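# Move the bone from the tray onto the table

## Task

Lift the bone out of the tray and set it down on the table next to the tray, with the apple, the ball and the root all still inside the tray.

## Robot and tools

Robot: two arms. left_arm has a left hand (a mirror image), right_arm a right hand. Bases in the scene frame: left_arm at (+0.025, +0.251, 0) m, yawed very slightly; right_arm at (-0.016, -0.241, 0) m. A camera stand sits behind the arms. A loose object may get a brief random nudge.

Scene frame: origin at table-top height, halfway between the nominal bases; +z up, +x forward over the table, +y toward left_arm. Image sides do not match arm names.

Hand point: a point fixed to the palm, 0.05 m in front of it and 0.15 m from the wrist face along the fingers. Its +z runs along straight fingers, +y out of the palm, +x across the palm away from the thumb on the right hand (toward the thumb on the left hand). Straight fingertips reach 0.06-0.07 m past the point. A wrist bracket on the little-finger side can strike things.

Row layout (28 numbers, all in [-1, 1], always both arms): left dx, dy, dz, rx, ry, rz; left hand six motors; left force_limit, speed; then the same 14 for the right arm. Pose numbers are offsets, not poses: measured from that arm's Hand target at the start of the action or move, along the Hand target's own axes. 1.0 = 0.6 m of travel or 180 degrees; rx, ry, rz form one rotation vector. All zeros re-asks for the current Hand target.

Hand motors, in this order: little, ring, middle, index, thumb_bend, thumb_turn. +1 open/straight, -1 closed; thumb_turn -1 puts the thumb in front of the palm, opposite the fingers. force_limit: -1 about 0 N up to +1 = 10 N (thumb motors 15 N). speed: -1 nearly still, full at +0.48 and above. For a soft grip close at speed -0.94 or lower. Alternative grasp form: put a, b, c in the first three motor places and exactly 0 in the last three. a curls index and middle and bends the thumb, b curls ring and little, c swings the thumb in front; (0,0,0) is the fully open hand. A thumb-in-front grip holds objects about 0.035-0.065 m thick (handles down to 0.025 m). There is no 'no change' value: to keep a hand as it is, resend the eight numbers last sent for it (before any were sent, use its hand_measured plus hand_force_limit and hand_speed). To loosen, send targets more open than hand_measured; to grip harder, raise force_limit and send a more-closed target.

Tools:
- execute_actions(actions, cameras): actions is a list of actions; each action is a table of up to 15 rows, one per 1/30 s step; a shorter table repeats its last row. Every row counts from the action's starting Hand target. Images return only with an empty list or when cameras names them (["all"] or names).
- move(target, speed, blend, blocking, cameras): target is one 28-number row or a list of up to 15 rows; every row's offsets count from the same starting Hand targets. Straight-line paths, no obstacle avoidance, all ending together, capped at 10 s. speed: m/s, 0.002 to 4.3, default 0.25 (turns up to twice that in rad/s), one value or one per target. blend: corner rounding in m, 0 means stop at each. blocking=false returns after about 0.5 s while the move continues.
- wait(seconds 0-10, cameras): arms hold their last command.
- stop(cameras): brakes a running move.
- zoom_image(camera, region=[x0,y0,x1,y1] pixels, top-left origin, at most 504x504): camera is cam_high, cam_left_wrist or cam_right_wrist (each 896x504).
- show_instructions(): reference pages.
- finished_scene(scene=1): ends the scene for good.

Results: end_effector_position (m) and end_effector_quat_wxyz in the scene frame; Hand target (last commanded pose after clipping, the base for the next offsets); joint positions, velocities ('within noise' if still) and torques; hand_measured, hand_stopped_by (moving, target, force, stalled, fault), hand_load_n (fingertip N, positive pushing open; a lost grip shows as load near 0); hand_force_limit, hand_speed. move adds a 'move:' line: done, off_target, moving, held or fault, plus limits=paced (pose clipped) or limits=held. done means within 10 mm and 2 degrees; neither done nor off_target tells you about contact. MOTOR HOT warns of overheating; OVER-TEMPERATURE FAULT means that arm went limp for 30-60 s.

Behaviour: the commanded orientation is clipped to 40 degrees from the measured one each step. Arms often rest 1-3 cm (up to 5 cm) short, usually low, without touching anything; resend the missing distance as an offset if needed. Small turns can shift the hand point a lot. Readings can be a few cm off.

Avoid: fast contact and targets far beyond a contact (hard pushes); dropping the bone or releasing it while moving; knocking the other items out of the tray or anything off the table (failure); paths near an arm's own base; any contact between the two arms or one hand closing on the other's fingers; long holds with stretched arms or pushing into unreachable poses (heat).

Each tool is called after ">>>" by a JSON object that holds its "fn" and its "kwargs", one argument or row to a line.

Reference images:

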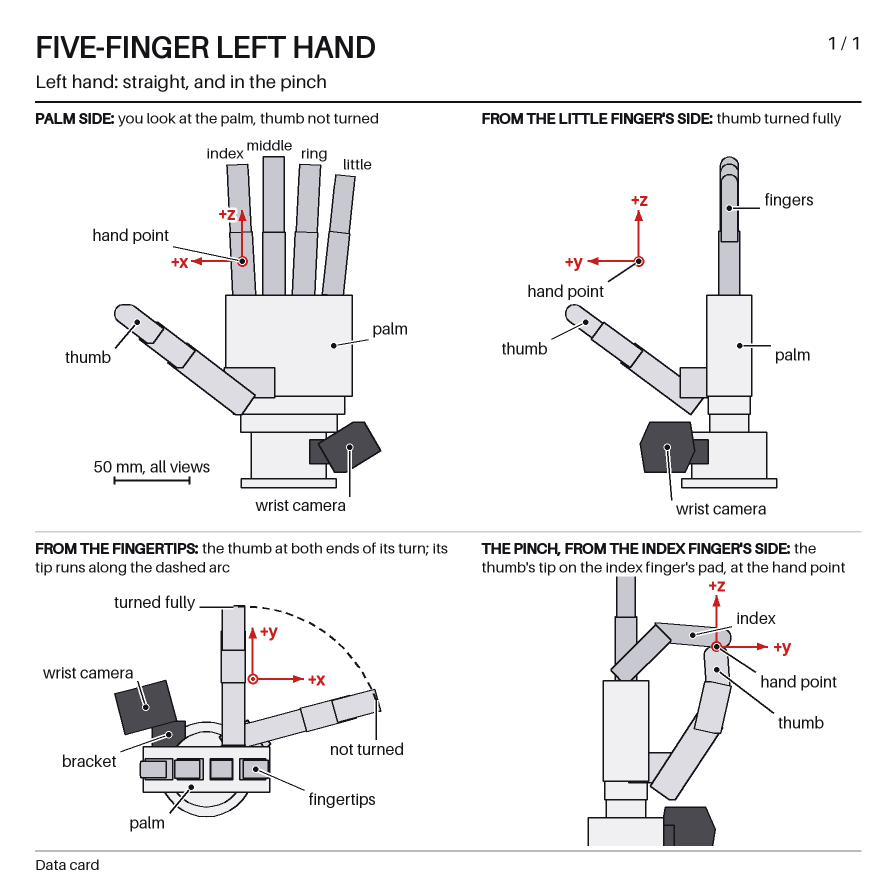

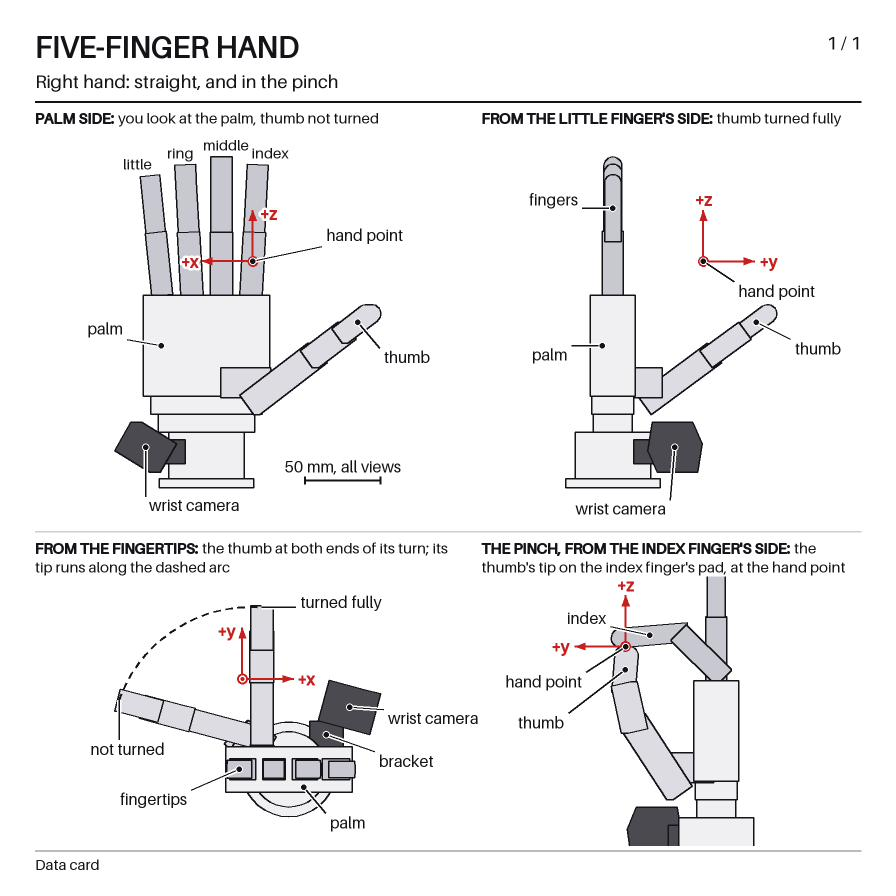

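## Session

>>> {"fn": "execute_actions", "kwargs": {
  "actions": []
}}

Scene clock: 0.00 s.
left_arm: end_effector_position=(+0.6935, +0.5864, +0.2185) hand_measured=(+1.000, +1.000, +1.000, +1.000, +1.000, +1.000) hand_load_n=(+0.0, +0.5, +0.0, +0.0, +0.0, +0.0) hand_stopped_by=(target, target, target, target, target, target) hand_force_limit=0.00 hand_speed=-0.80 end_effector_quat_wxyz=(+0.022, +0.926, +0.174, +0.334) | right_arm: end_effector_position=(+0.4090, -0.4033, +0.2865) hand_measured=(+1.000, +1.000, +1.000, +1.000, +1.000, +1.000) hand_load_n=(+0.0, +0.0, +0.0, +0.0, +0.0, +0.0) hand_stopped_by=(target, target, target, target, target, target) hand_force_limit=0.00 hand_speed=-0.80 end_effector_quat_wxyz=(+0.372, -0.372, +0.850, +0.004)
Joint positions: left_arm=[0.655 1.894 1.718 -0.778 0.312 -1.414] | right_arm=[-0.707 1.393 1.332 -1.124 -0.676 0.176]
Joint velocities: within noise
Joint torques (N m): no reading
Heat: left arm: hottest elbow 22 °C; right arm: hottest waist 25 °C.
Hand target: left_arm +0.6996, +0.5907, +0.2414; +0.014, +0.921, +0.169, +0.352 | right_arm +0.4137, -0.4072, +0.3013; +0.380, -0.377, +0.845, -0.012

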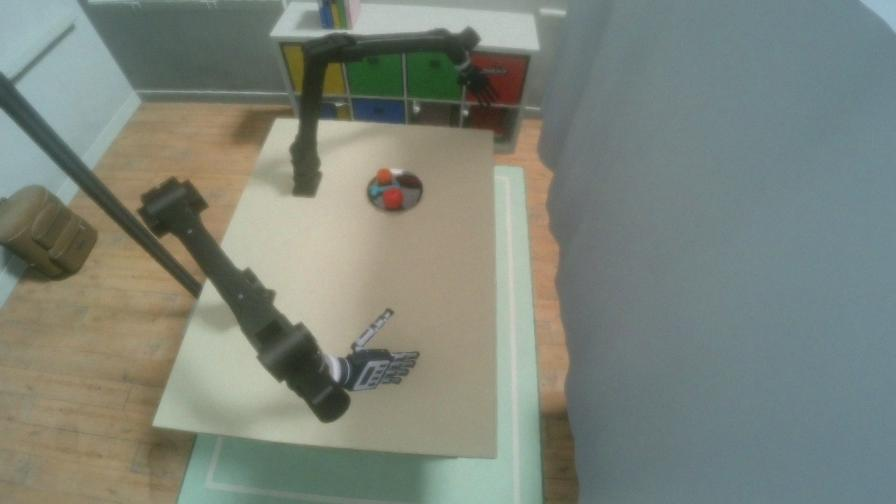

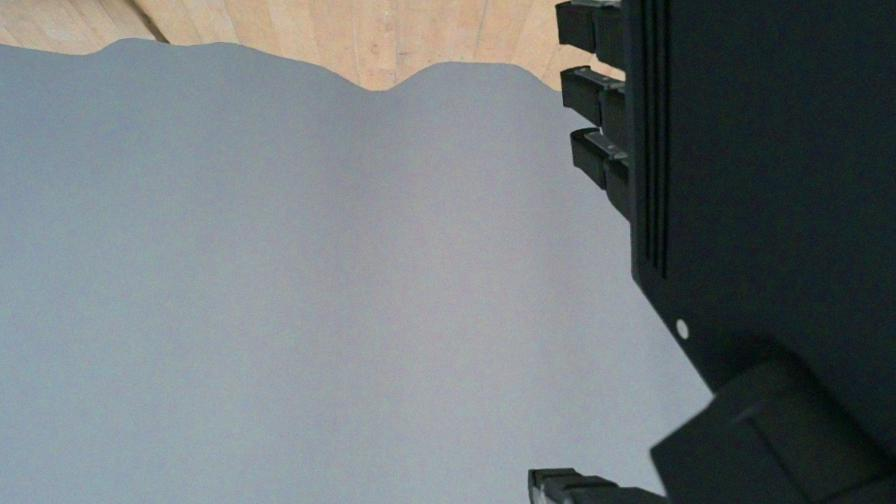

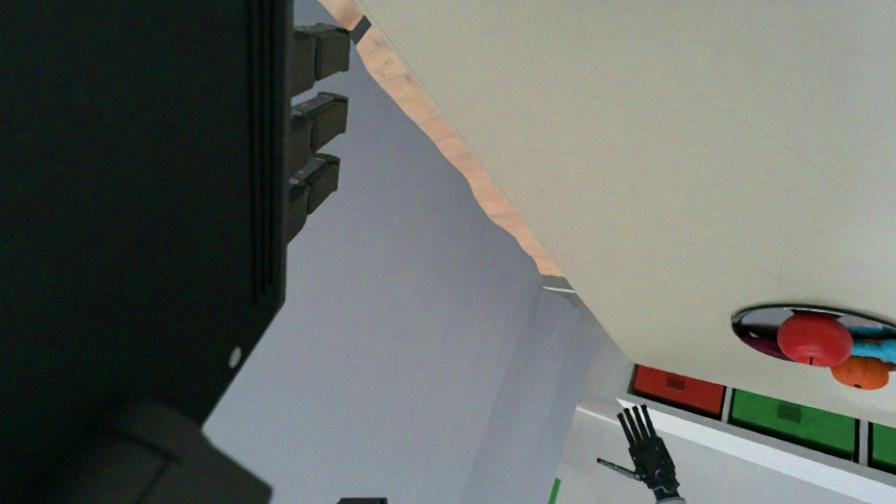

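>>> {"fn": "zoom_image", "kwargs": {
  "camera": "cam_high",
  "region": [340, 145, 450, 225]
}}

>>> {"fn": "zoom_image", "kwargs": {
  "camera": "cam_right_wrist",
  "region": [700, 280, 896, 420]
}}

Scaled by 4.582.

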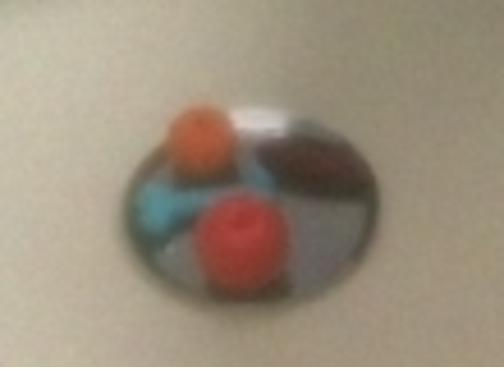

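Scaled by 2.571.

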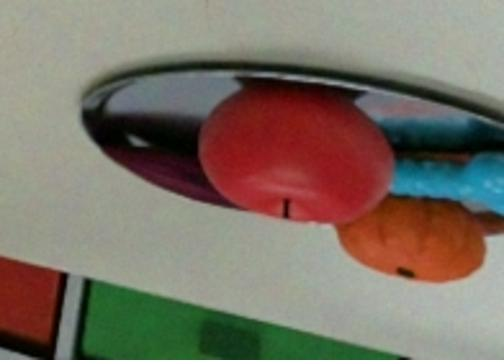

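>>> {"fn": "move", "kwargs": {
  "target": [
    [-0.3177,0.2252,-0.4030,-0.0127,0.0413,0.6027,1,1,1,1,1,1,0,-0.8,0,0,0,0,0,0,1,1,1,1,1,1,0,-0.8],
    [-0.6413,0.3532,-0.5003,-0.2603,0.2790,0.7965,1,1,1,1,1,1,0,-0.8,0,0,0,0,0,0,1,1,1,1,1,1,0,-0.8]
  ],
  "speed": 0.35,
  "blend": [0.05,0],
  "cameras": ["all"]
}}

Scene clock: 291.67 s.
left_arm: end_effector_position=(+0.3011, +0.2440, +0.2473) hand_measured=(+1.000, +1.000, +1.000, +1.000, +1.000, +1.000) hand_load_n=(+0.0, -0.5, +0.0, +0.0, +0.0, +0.0) hand_stopped_by=(target, target, target, target, target, target) hand_force_limit=0.00 hand_speed=-0.80 end_effector_quat_wxyz=(+0.097, -0.215, +0.881, -0.409) | right_arm: end_effector_position=(+0.4090, -0.4033, +0.2865) hand_measured=(+1.000, +1.000, +1.000, +1.000, +1.000, +1.000) hand_load_n=(+0.0, +0.0, +0.5, +0.0, +0.0, +0.0) hand_stopped_by=(target, target, target, target, target, target) hand_force_limit=0.00 hand_speed=-0.80 end_effector_quat_wxyz=(+0.372, -0.372, +0.850, +0.004)
Joint positions: left_arm=[0.42 1.032 1.037 -1.481 0.864 1.44] | right_arm=[-0.707 1.393 1.332 -1.124 -0.676 0.176]
Joint torques (N m): left_arm=[-1.32 -3.02 10.73 -0.28 0.8 0.03] | right_arm=[-0.73 -10.58 11.02 1.36 -0.59 0.08]
Heat: left arm: hottest elbow 38 °C; right arm: hottest elbow 33 °C.
Hand target: left_arm +0.3003, +0.2392, +0.2500; +0.095, -0.205, +0.883, -0.411 | right_arm +0.4137, -0.4072, +0.3013; +0.380, -0.377, +0.844, -0.012
Off the commanded pose: left_arm 0.006 m, 1 deg | right_arm 0.016 m, 2 deg.
move: off_target (right_arm)
camera_calibration:
cam_left_wrist: T_world_to_cam=[[0.0663576, -0.661608, 0.746908, -0.0438774], [-0.978543, 0.103189, 0.178341, 0.224816], [-0.195065, -0.742716, -0.640564, 0.516633], [0, 0, 0, 1]] pos_world=[0.32368, 0.331484, 0.323615]

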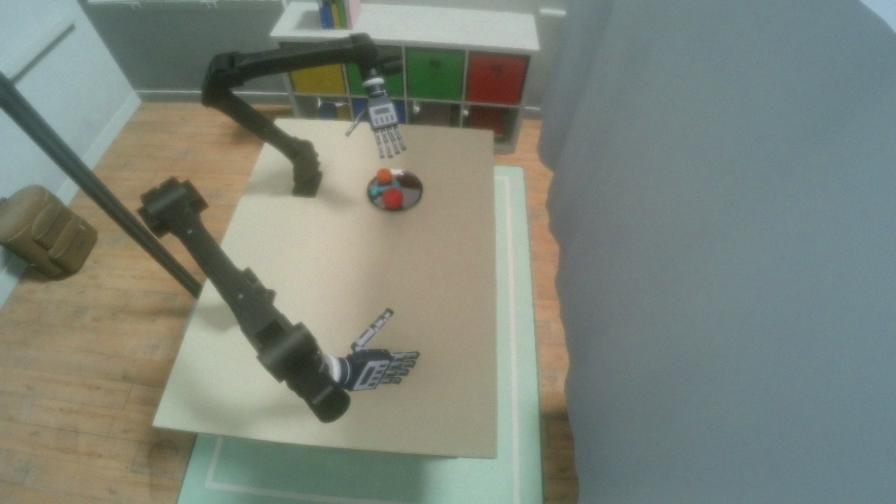

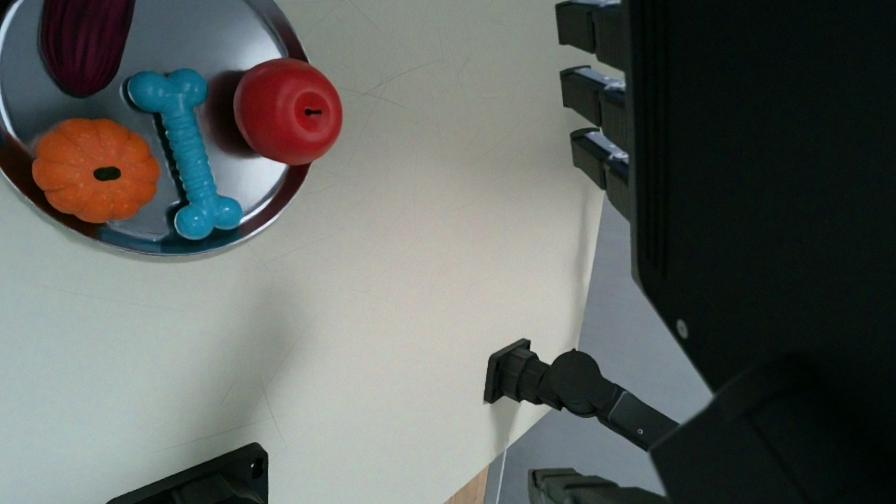

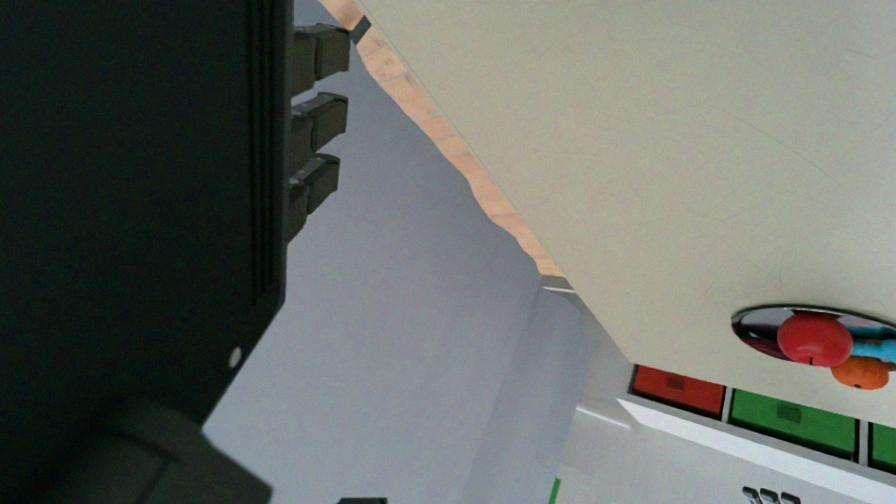

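>>> {"fn": "move", "kwargs": {
  "target": [0.035,0.206,0.143,0,0,0,0.25,0.9,1,0,0,0,0,-0.3,0,0,0,0,0,0,1,1,1,1,1,1,0,-0.8],
  "speed": 0.15,
  "cameras": ["cam_left_wrist"]
}}

Scene clock: 310.10 s.
left_arm: end_effector_position=(+0.2722, +0.2377, +0.1026) hand_measured=(-0.774, -0.748, +0.426, +0.680, +0.732, -1.000) hand_load_n=(+0.0, +0.0, +0.0, +0.0, +0.0, +0.0) hand_stopped_by=(target, target, target, target, target, target) hand_force_limit=0.00 hand_speed=-0.30 end_effector_quat_wxyz=(+0.090, -0.202, +0.885, -0.411) | right_arm: end_effector_position=(+0.4090, -0.4033, +0.2865) hand_measured=(+1.000, +1.000, +1.000, +1.000, +1.000, +1.000) hand_load_n=(+0.0, +0.0, +0.0, +0.0, +0.0, +0.0) hand_stopped_by=(target, target, target, target, target, target) hand_force_limit=0.00 hand_speed=-0.80 end_effector_quat_wxyz=(+0.372, -0.372, +0.850, +0.004)
Joint positions: left_arm=[0.438 1.054 0.663 -1.145 0.868 1.516] | right_arm=[-0.707 1.393 1.332 -1.124 -0.676 0.176]
Joint torques (N m): left_arm=[1.2 -1.44 9.39 0.44 0.77 0.02] | right_arm=[-0.73 -10.7 11 1.35 -0.58 0.08]
Heat: left arm: hottest elbow 35 °C; right arm: hottest elbow 33 °C.
Hand target: left_arm +0.2753, +0.2424, +0.1002; +0.095, -0.205, +0.883, -0.411 | right_arm +0.4137, -0.4072, +0.3013; +0.380, -0.377, +0.844, -0.012
Off the commanded pose: left_arm 0.006 m, 1 deg | right_arm 0.016 m, 2 deg.
move: off_target (right_arm)
camera_calibration:
cam_left_wrist: T_world_to_cam=[[0.0467729, -0.662974, 0.74718, 0.0676071], [-0.974538, 0.133922, 0.179835, 0.214416], [-0.21929, -0.736566, -0.63983, 0.418681], [0, 0, 0, 1]] pos_world=[0.297607, 0.324493, 0.17881]
Images, in order (width x height): cam_left_wrist 896x504.

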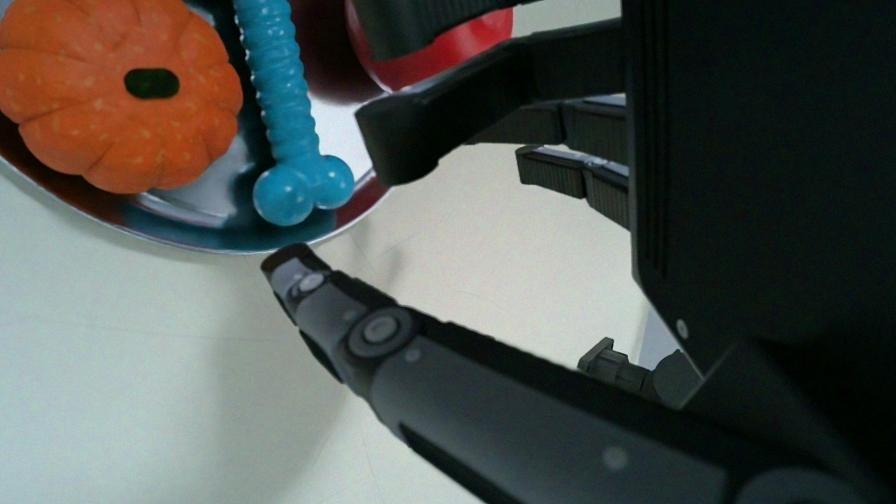

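>>> {"fn": "move", "kwargs": {
  "target": [
    [-0.0194,0.079,0.069,0,0,0,0.25,0.9,1,0,0,0,0,-0.3,0,0,0,0,0,0,1,1,1,1,1,1,0,-0.8],
    [-0.0194,0.079,0.069,0,0,0,0.75,0.9,1,0,0,0,0,-0.7,0,0,0,0,0,0,1,1,1,1,1,1,0,-0.8],
    [-0.019,-0.091,-0.0735,0,0,0,0.75,0.9,1,0,0,0,0,-0.7,0,0,0,0,0,0,1,1,1,1,1,1,0,-0.8]
  ],
  "speed": 0.1,
  "cameras": ["cam_left_wrist"]
}}

Scene clock: 323.37 s.
left_arm: end_effector_position=(+0.2700, +0.2360, +0.1472) hand_measured=(-0.724, -0.822, -0.150, -0.008, +0.400, -1.000) hand_load_n=(+0.0, +0.0, +8.5, +5.0, +11.0, +2.0) hand_stopped_by=(target, target, force, force, force, target) hand_force_limit=0.00 hand_speed=-0.70 end_effector_quat_wxyz=(+0.066, -0.213, +0.881, -0.417) | right_arm: end_effector_position=(+0.4090, -0.4033, +0.2865) hand_measured=(+1.000, +1.000, +1.000, +1.000, +1.000, +1.000) hand_load_n=(+0.0, +0.0, +0.0, +0.0, +0.0, +0.0) hand_stopped_by=(target, target, target, target, target, target) hand_force_limit=0.00 hand_speed=-0.80 end_effector_quat_wxyz=(+0.372, -0.372, +0.850, +0.004)
Joint positions: left_arm=[0.438 1.042 0.772 -1.321 0.872 1.516] | right_arm=[-0.707 1.393 1.332 -1.124 -0.676 0.176]
Joint torques (N m): left_arm=[0.73 -3.37 15.1 -0.62 0.59 -0.04] | right_arm=[-0.73 -10.7 11.02 1.33 -0.59 0.09]
Heat: left arm: hottest elbow 35 °C; right arm: hottest elbow 33 °C.
Hand target: left_arm +0.2861, +0.2462, +0.1704; +0.095, -0.205, +0.883, -0.411 | right_arm +0.4137, -0.4072, +0.3013; +0.380, -0.377, +0.844, -0.012
Off the commanded pose: left_arm 0.030 m, 4 deg | right_arm 0.016 m, 2 deg.
move: off_target (left_arm, right_arm)
camera_calibration:
cam_left_wrist: T_world_to_cam=[[0.0832584, -0.643713, 0.760724, 0.0168602], [-0.964804, 0.139011, 0.223223, 0.194365], [-0.24944, -0.752535, -0.609483, 0.452945], [0, 0, 0, 1]] pos_world=[0.299103, 0.324691, 0.21985]
Images, in order (width x height): cam_left_wrist 896x504.

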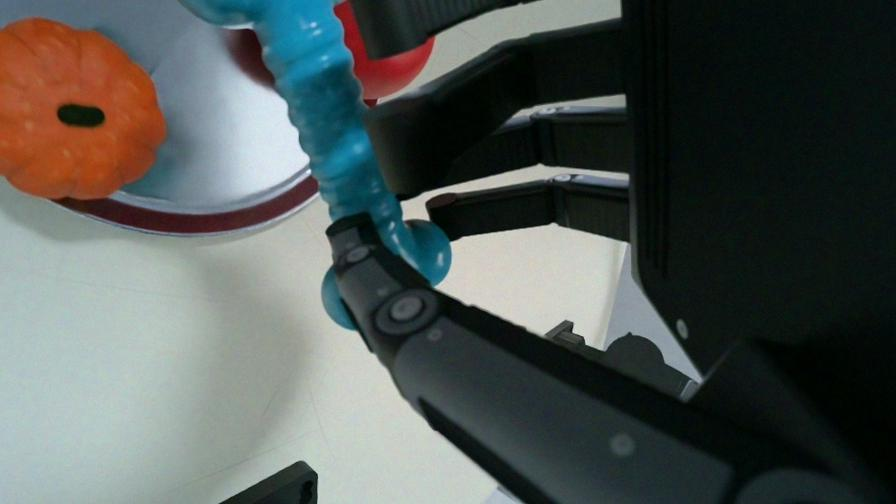

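>>> {"fn": "move", "kwargs": {
  "target": [
    [0.138,-0.207,0.2467,0,0,0,0.75,0.9,1,0,0,0,0,-0.7,0,0,0,0,0,0,1,1,1,1,1,1,0,-0.8],
    [0.138,-0.079,0.354,0,0,0,0.75,0.9,1,0,0,0,0,-0.7,0,0,0,0,0,0,1,1,1,1,1,1,0,-0.8]
  ],
  "speed": 0.12,
  "blend": [0.02,0],
  "cameras": ["cam_left_wrist"]
}}

Scene clock: 335.10 s.
left_arm: end_effector_position=(+0.2951, +0.0432, +0.0689) hand_measured=(-0.724, -0.822, -0.150, -0.008, +0.400, -1.000) hand_load_n=(+0.0, +0.0, +8.5, +5.0, +10.5, +1.5) hand_stopped_by=(target, target, force, force, force, target) hand_force_limit=0.00 hand_speed=-0.70 end_effector_quat_wxyz=(+0.094, -0.210, +0.884, -0.407) | right_arm: end_effector_position=(+0.4090, -0.4033, +0.2865) hand_measured=(+1.000, +1.000, +1.000, +1.000, +1.000, +1.000) hand_load_n=(+0.0, +0.0, +0.0, +0.0, +0.0, +0.0) hand_stopped_by=(target, target, target, target, target, target) hand_force_limit=0.00 hand_speed=-0.80 end_effector_quat_wxyz=(+0.372, -0.372, +0.850, +0.004)
Joint positions: left_arm=[-0.341 1.047 0.51 -0.323 0.538 0.532] | right_arm=[-0.707 1.393 1.332 -1.124 -0.676 0.176]
Joint torques (N m): left_arm=[-1.26 -2.02 10.21 1.81 0.3 -0.11] | right_arm=[-0.73 -10.64 10.99 1.35 -0.59 0.09]
Heat: left arm: hottest elbow 34 °C; right arm: hottest elbow 33 °C.
Hand target: left_arm +0.2967, +0.0364, +0.0700; +0.095, -0.205, +0.883, -0.411 | right_arm +0.4137, -0.4072, +0.3013; +0.380, -0.377, +0.844, -0.012
Off the commanded pose: left_arm 0.007 m, 1 deg | right_arm 0.016 m, 2 deg.
move: off_target (right_arm)
camera_calibration:
cam_left_wrist: T_world_to_cam=[[0.0597541, -0.666987, 0.74267, -0.0405993], [-0.976844, 0.114047, 0.18102, 0.270309], [-0.205437, -0.73629, -0.644727, 0.255138], [0, 0, 0, 1]] pos_world=[0.318891, 0.129948, 0.145715]
Images, in order (width x height): cam_left_wrist 896x504.

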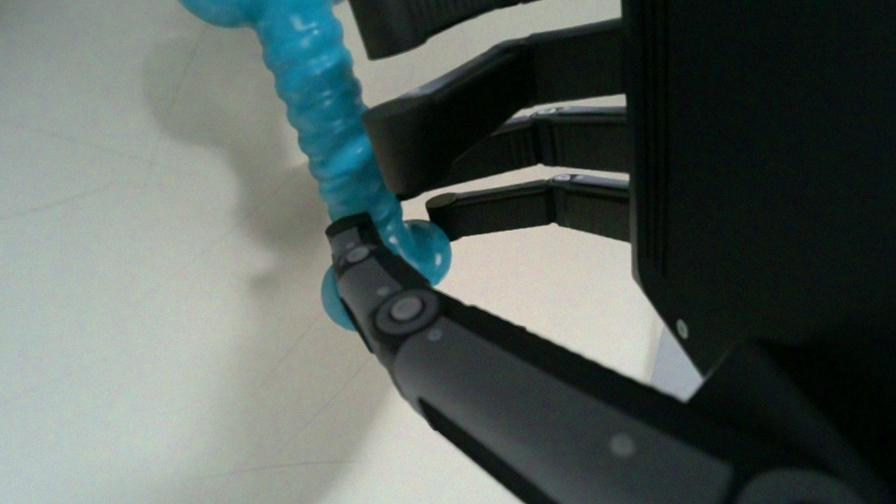

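>>> {"fn": "move", "kwargs": {
  "target": [
    [0,0.0409,0.0343,0,0,0,0.75,0.9,1,0,0,0,0,-0.7,0,0,0,0,0,0,1,1,1,1,1,1,0,-0.8],
    [0,0.0409,0.0343,0,0,0,0.05,0.9,1,0,0,0,0,-0.6,0,0,0,0,0,0,1,1,1,1,1,1,0,-0.8]
  ],
  "speed": 0.05,
  "cameras": ["cam_left_wrist"]
}}

Scene clock: 348.63 s.
left_arm: end_effector_position=(+0.2985, +0.0411, +0.0412) hand_measured=(-0.794, -0.718, +0.826, +1.000, +0.882, -1.000) hand_load_n=(+0.0, +0.0, +0.0, +0.0, +0.0, +0.0) hand_stopped_by=(target, target, target, target, target, target) hand_force_limit=0.00 hand_speed=-0.60 end_effector_quat_wxyz=(+0.098, -0.209, +0.882, -0.411) | right_arm: end_effector_position=(+0.4090, -0.4033, +0.2865) hand_measured=(+1.000, +1.000, +1.000, +1.000, +1.000, +1.000) hand_load_n=(+0.0, +0.0, +0.0, +0.0, +0.0, +0.0) hand_stopped_by=(target, target, target, target, target, target) hand_force_limit=0.00 hand_speed=-0.80 end_effector_quat_wxyz=(+0.372, -0.372, +0.850, +0.004)
Joint positions: left_arm=[-0.343 1.121 0.464 -0.191 0.538 0.527] | right_arm=[-0.707 1.393 1.332 -1.124 -0.676 0.176]
Joint torques (N m): left_arm=[-0.85 -2.37 8.92 1.66 0.3 -0.08] | right_arm=[-0.79 -10.7 11 1.35 -0.59 0.09]
Heat: left arm: hottest elbow 34 °C; right arm: hottest elbow 33 °C.
Hand target: left_arm +0.2966, +0.0364, +0.0379; +0.095, -0.205, +0.883, -0.411 | right_arm +0.4137, -0.4072, +0.3013; +0.380, -0.377, +0.844, -0.012
Off the commanded pose: left_arm 0.006 m, 1 deg | right_arm 0.016 m, 2 deg.
move: off_target (right_arm)
camera_calibration:
cam_left_wrist: T_world_to_cam=[[0.0540273, -0.662252, 0.747331, -0.02028], [-0.978601, 0.113699, 0.171502, 0.279842], [-0.198548, -0.740604, -0.641938, 0.234404], [0, 0, 0, 1]] pos_world=[0.321489, 0.128353, 0.117636]
Images, in order (width x height): cam_left_wrist 896x504.

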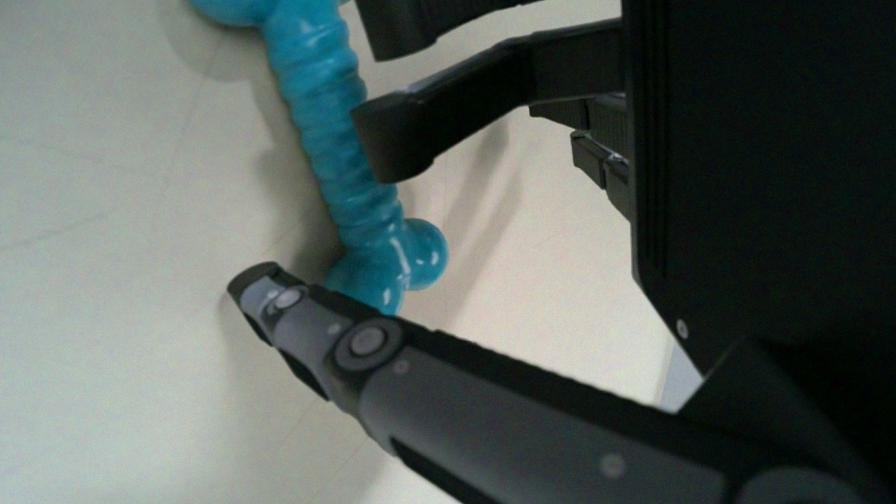

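Released; now retreat upward.

>>> {"fn": "move", "kwargs": {
  "target": [0,-0.1277,-0.1072,0,0,0,0.05,0.9,1,0,0,0,0,-0.6,0,0,0,0,0,0,1,1,1,1,1,1,0,-0.8],
  "speed": 0.1,
  "cameras": ["cam_left_wrist"]
}}

Scene clock: 353.90 s.
left_arm: end_effector_position=(+0.2808, +0.0474, +0.1079) hand_measured=(-0.794, -0.718, +0.826, +1.000, +0.882, -1.000) hand_load_n=(+0.0, +0.0, +0.0, +0.0, +0.0, +0.0) hand_stopped_by=(target, target, target, target, target, target) hand_force_limit=0.00 hand_speed=-0.60 end_effector_quat_wxyz=(+0.075, -0.220, +0.889, -0.395) | right_arm: end_effector_position=(+0.4090, -0.4033, +0.2865) hand_measured=(+1.000, +1.000, +1.000, +1.000, +1.000, +1.000) hand_load_n=(+0.0, +0.0, +0.0, +0.0, +0.0, +0.0) hand_stopped_by=(target, target, target, target, target, target) hand_force_limit=0.00 hand_speed=-0.80 end_effector_quat_wxyz=(+0.372, -0.372, +0.850, +0.004)
Joint positions: left_arm=[-0.344 0.96 0.587 -0.535 0.538 0.525] | right_arm=[-0.707 1.393 1.332 -1.124 -0.676 0.176]
Joint torques (N m): left_arm=[-1.2 -2.9 15.94 0.53 0.33 -0.06] | right_arm=[-0.67 -10.7 11 1.35 -0.58 0.08]
Heat: left arm: hottest elbow 33 °C; right arm: hottest elbow 33 °C.
Hand target: left_arm +0.2967, +0.0363, +0.1381; +0.095, -0.205, +0.883, -0.411 | right_arm +0.4137, -0.4072, +0.3013; +0.380, -0.377, +0.844, -0.012
Off the commanded pose: left_arm 0.036 m, 4 deg | right_arm 0.016 m, 2 deg.
move: off_target (left_arm, right_arm)
camera_calibration:
cam_left_wrist: T_world_to_cam=[[0.0967237, -0.677701, 0.728948, -0.0742653], [-0.967126, 0.109063, 0.229723, 0.241117], [-0.235185, -0.727205, -0.644873, 0.288339], [0, 0, 0, 1]] pos_world=[0.308187, 0.133055, 0.184688]
Images, in order (width x height): cam_left_wrist 896x504.

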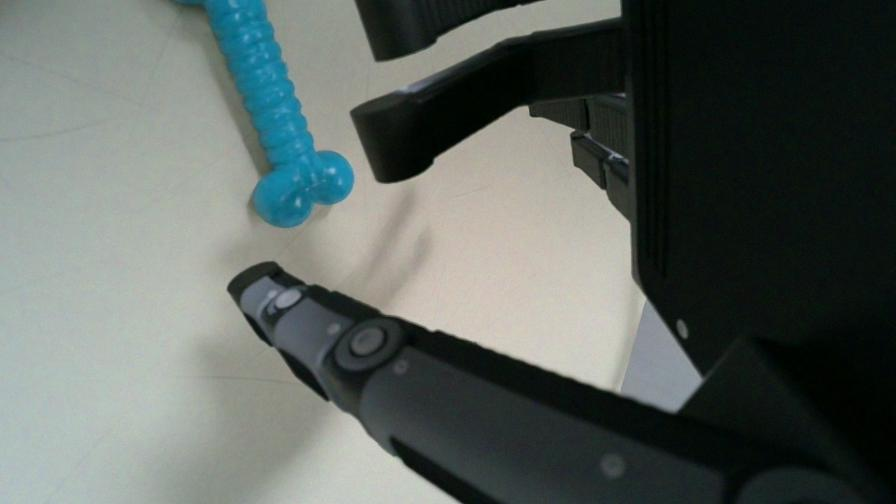

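>>> {"fn": "finished_scene", "kwargs": {

}}

The scene is finished: the task was done.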